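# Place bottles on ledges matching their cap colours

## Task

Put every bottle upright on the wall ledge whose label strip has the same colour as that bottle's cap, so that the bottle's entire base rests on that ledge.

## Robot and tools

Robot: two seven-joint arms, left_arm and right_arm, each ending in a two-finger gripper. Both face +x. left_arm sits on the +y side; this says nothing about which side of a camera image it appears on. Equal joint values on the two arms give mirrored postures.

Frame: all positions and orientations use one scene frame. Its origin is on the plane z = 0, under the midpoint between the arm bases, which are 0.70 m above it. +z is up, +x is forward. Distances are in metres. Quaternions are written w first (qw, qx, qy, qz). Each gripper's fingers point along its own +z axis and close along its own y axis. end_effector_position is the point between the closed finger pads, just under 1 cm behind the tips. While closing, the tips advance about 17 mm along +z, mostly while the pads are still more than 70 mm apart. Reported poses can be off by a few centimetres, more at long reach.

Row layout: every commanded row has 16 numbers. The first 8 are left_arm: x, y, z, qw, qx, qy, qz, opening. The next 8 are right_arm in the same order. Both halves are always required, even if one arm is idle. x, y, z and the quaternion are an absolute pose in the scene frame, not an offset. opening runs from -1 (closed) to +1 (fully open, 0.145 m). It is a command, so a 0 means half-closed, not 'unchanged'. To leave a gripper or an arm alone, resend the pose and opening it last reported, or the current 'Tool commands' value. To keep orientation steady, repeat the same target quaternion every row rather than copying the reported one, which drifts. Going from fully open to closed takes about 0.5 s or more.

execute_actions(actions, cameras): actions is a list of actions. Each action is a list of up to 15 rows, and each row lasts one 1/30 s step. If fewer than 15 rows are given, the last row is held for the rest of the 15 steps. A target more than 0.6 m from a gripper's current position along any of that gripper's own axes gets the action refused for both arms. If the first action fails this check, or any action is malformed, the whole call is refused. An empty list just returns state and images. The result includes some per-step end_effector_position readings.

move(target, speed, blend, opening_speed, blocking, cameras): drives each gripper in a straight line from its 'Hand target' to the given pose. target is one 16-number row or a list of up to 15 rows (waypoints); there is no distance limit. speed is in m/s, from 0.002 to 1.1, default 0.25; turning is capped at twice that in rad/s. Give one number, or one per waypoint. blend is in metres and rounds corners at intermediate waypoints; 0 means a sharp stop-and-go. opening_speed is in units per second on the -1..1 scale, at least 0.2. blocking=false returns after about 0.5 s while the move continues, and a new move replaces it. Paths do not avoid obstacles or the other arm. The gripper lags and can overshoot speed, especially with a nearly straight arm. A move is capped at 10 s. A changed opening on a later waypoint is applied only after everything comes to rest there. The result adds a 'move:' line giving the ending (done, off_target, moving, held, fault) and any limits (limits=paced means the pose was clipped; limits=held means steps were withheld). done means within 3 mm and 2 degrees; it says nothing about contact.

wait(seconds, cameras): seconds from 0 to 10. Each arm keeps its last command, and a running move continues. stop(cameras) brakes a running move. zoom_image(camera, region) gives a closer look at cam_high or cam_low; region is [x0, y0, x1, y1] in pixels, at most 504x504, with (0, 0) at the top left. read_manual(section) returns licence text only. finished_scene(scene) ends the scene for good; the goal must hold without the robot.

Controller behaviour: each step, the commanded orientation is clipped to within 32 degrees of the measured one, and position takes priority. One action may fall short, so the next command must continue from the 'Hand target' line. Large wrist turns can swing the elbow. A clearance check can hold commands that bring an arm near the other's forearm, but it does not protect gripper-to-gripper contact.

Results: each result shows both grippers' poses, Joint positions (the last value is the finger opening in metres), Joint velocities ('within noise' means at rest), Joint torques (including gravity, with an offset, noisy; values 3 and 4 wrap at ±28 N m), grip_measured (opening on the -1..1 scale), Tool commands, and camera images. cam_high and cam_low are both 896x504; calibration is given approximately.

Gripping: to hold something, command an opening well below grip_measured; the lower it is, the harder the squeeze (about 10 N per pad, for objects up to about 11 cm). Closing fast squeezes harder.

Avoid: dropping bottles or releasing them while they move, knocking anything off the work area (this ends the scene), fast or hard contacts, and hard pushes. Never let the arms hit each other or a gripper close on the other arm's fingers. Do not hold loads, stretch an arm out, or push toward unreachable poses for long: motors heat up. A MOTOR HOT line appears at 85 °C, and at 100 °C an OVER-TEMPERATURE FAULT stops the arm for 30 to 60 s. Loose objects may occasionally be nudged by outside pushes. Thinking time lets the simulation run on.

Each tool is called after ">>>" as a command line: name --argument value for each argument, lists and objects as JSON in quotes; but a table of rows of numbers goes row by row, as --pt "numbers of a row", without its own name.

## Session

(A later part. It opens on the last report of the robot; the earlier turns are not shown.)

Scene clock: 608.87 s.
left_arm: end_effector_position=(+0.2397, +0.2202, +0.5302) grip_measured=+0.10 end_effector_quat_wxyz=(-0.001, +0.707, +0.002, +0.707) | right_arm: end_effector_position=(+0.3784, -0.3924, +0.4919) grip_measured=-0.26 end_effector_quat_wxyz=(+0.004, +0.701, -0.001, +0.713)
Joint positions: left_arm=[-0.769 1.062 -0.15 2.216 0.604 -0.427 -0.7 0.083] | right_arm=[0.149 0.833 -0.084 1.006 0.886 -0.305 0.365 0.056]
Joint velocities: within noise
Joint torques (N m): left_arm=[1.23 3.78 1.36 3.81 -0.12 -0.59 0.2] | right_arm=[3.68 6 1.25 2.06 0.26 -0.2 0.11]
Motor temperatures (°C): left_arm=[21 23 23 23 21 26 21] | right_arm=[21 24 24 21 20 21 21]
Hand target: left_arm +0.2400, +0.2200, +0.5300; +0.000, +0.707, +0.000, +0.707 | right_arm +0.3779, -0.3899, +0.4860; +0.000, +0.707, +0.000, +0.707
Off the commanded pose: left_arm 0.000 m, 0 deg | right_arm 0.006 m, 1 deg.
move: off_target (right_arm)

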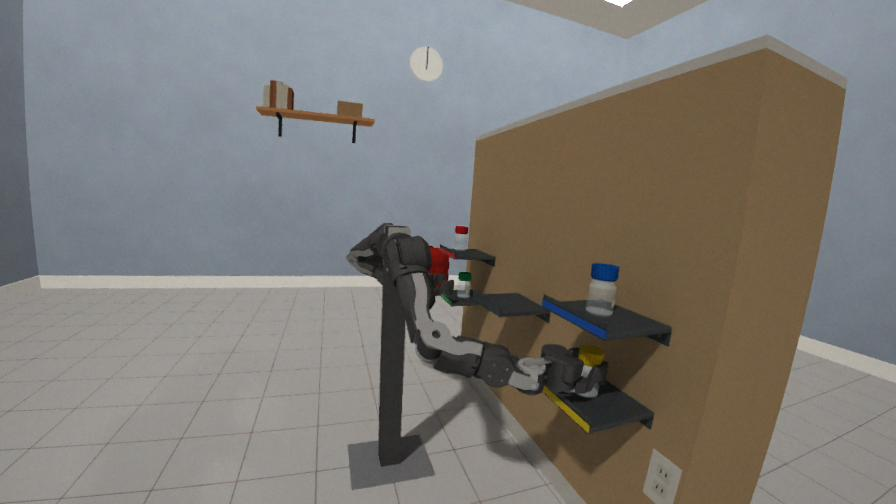

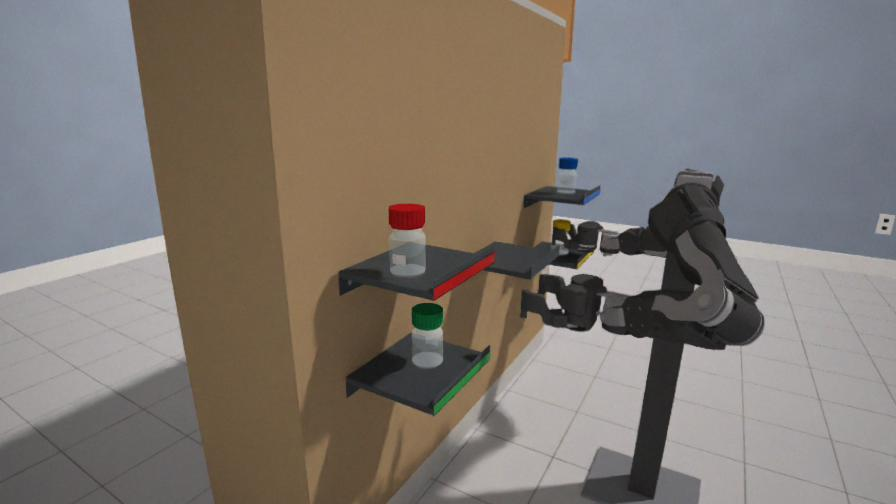

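Contact. Release and retreat.

>>> move --pt "0.24 0.22 0.53 0 0.7071 0 0.7071 0.1 0.378 -0.39 0.490 0 0.7071 0 0.7071 -0.8" --pt "0.24 0.22 0.53 0 0.7071 0 0.7071 0.1 0.378 -0.39 0.490 0 0.7071 0 0.7071 0.15" --pt "0.24 0.22 0.53 0 0.7071 0 0.7071 0.1 0.378 -0.39 0.496 0 0.7071 0 0.7071 0.15" --pt "0.24 0.22 0.53 0 0.7071 0 0.7071 0.1 0.25 -0.35 0.502 0 0.7071 0 0.7071 0.15" --speed '[0.04,0.1,0.06,0.13]' --opening_speed 0.7

>>> zoom_image --camera "cam_high" --region '[430, 210, 700, 440]'

>>> zoom_image --camera "cam_low" --region '[320, 120, 640, 410]'

Scene clock: 625.07 s.
left_arm: end_effector_position=(+0.2397, +0.2202, +0.5302) grip_measured=+0.10 end_effector_quat_wxyz=(-0.001, +0.707, +0.002, +0.707) | right_arm: end_effector_position=(+0.2495, -0.3496, +0.4996) grip_measured=+0.15 end_effector_quat_wxyz=(-0.002, +0.710, -0.002, +0.704)
Joint positions: left_arm=[-0.769 1.062 -0.15 2.216 0.604 -0.427 -0.7 0.083] | right_arm=[-0.764 0.772 0.4 1.686 0.919 -0.38 0.215 0.087]
Joint velocities: within noise
Joint torques (N m): left_arm=[1.25 3.78 1.36 3.81 -0.12 -0.59 0.2] | right_arm=[0.28 5.05 4.4 3.03 0.21 -0.55 0.04]
Motor temperatures (°C): left_arm=[21 23 23 23 21 26 21] | right_arm=[21 24 23 20 20 21 21]
Hand target: left_arm +0.2400, +0.2200, +0.5300; +0.000, +0.707, +0.000, +0.707 | right_arm +0.2500, -0.3499, +0.5020; +0.000, +0.707, +0.000, +0.707
Off the commanded pose: left_arm 0.000 m, 0 deg | right_arm 0.002 m, 1 deg.
move: done

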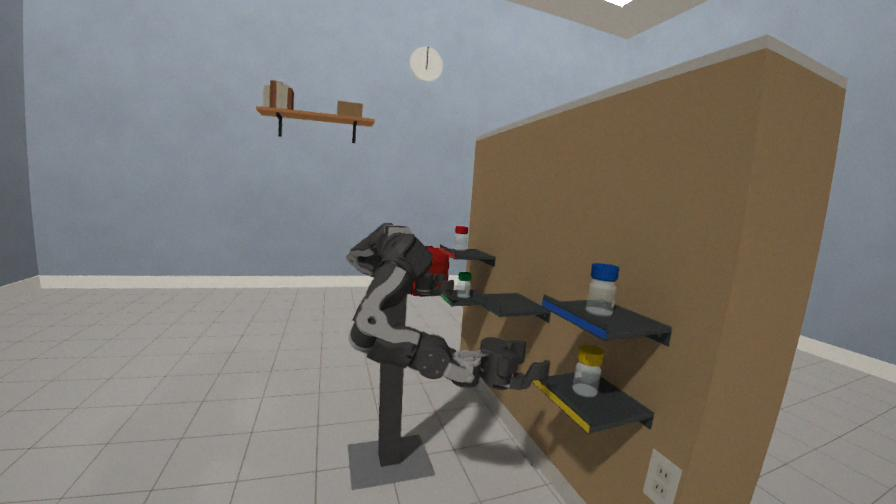

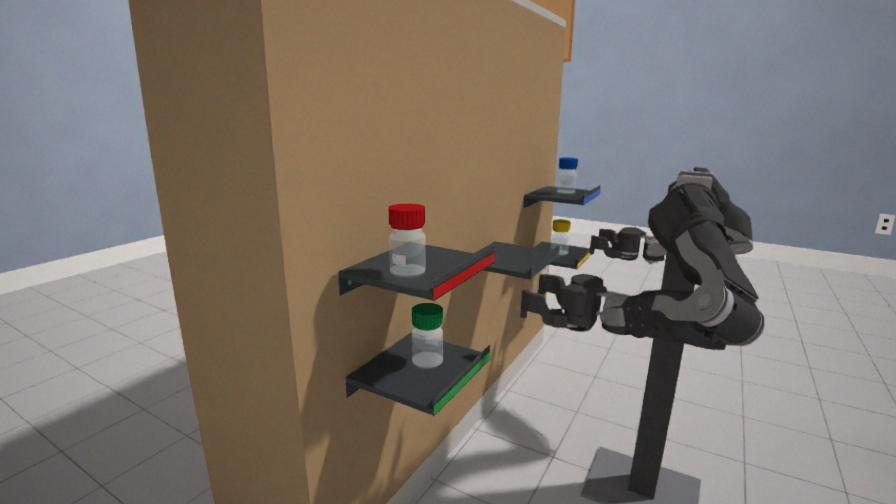

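Scaled by 1.867 from the camera's 896x504 image, which has a finer 1280x720 frame.

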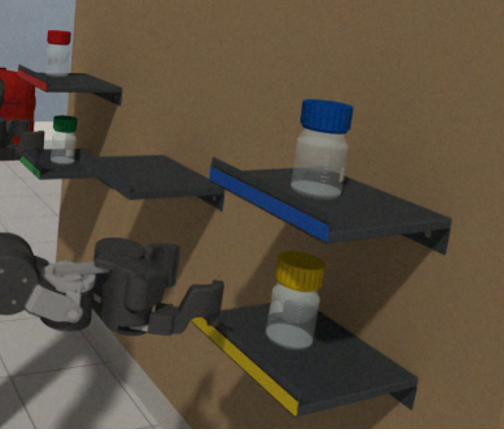

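Scaled by 1.575 from the camera's 896x504 image, which has a finer 1280x720 frame.

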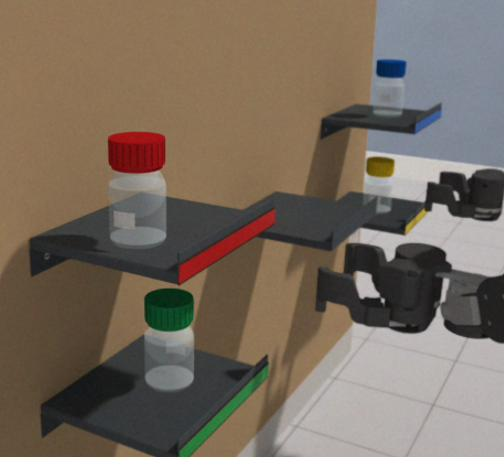

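>>> finished_scene --scene 2

The scene is finished: the task was done.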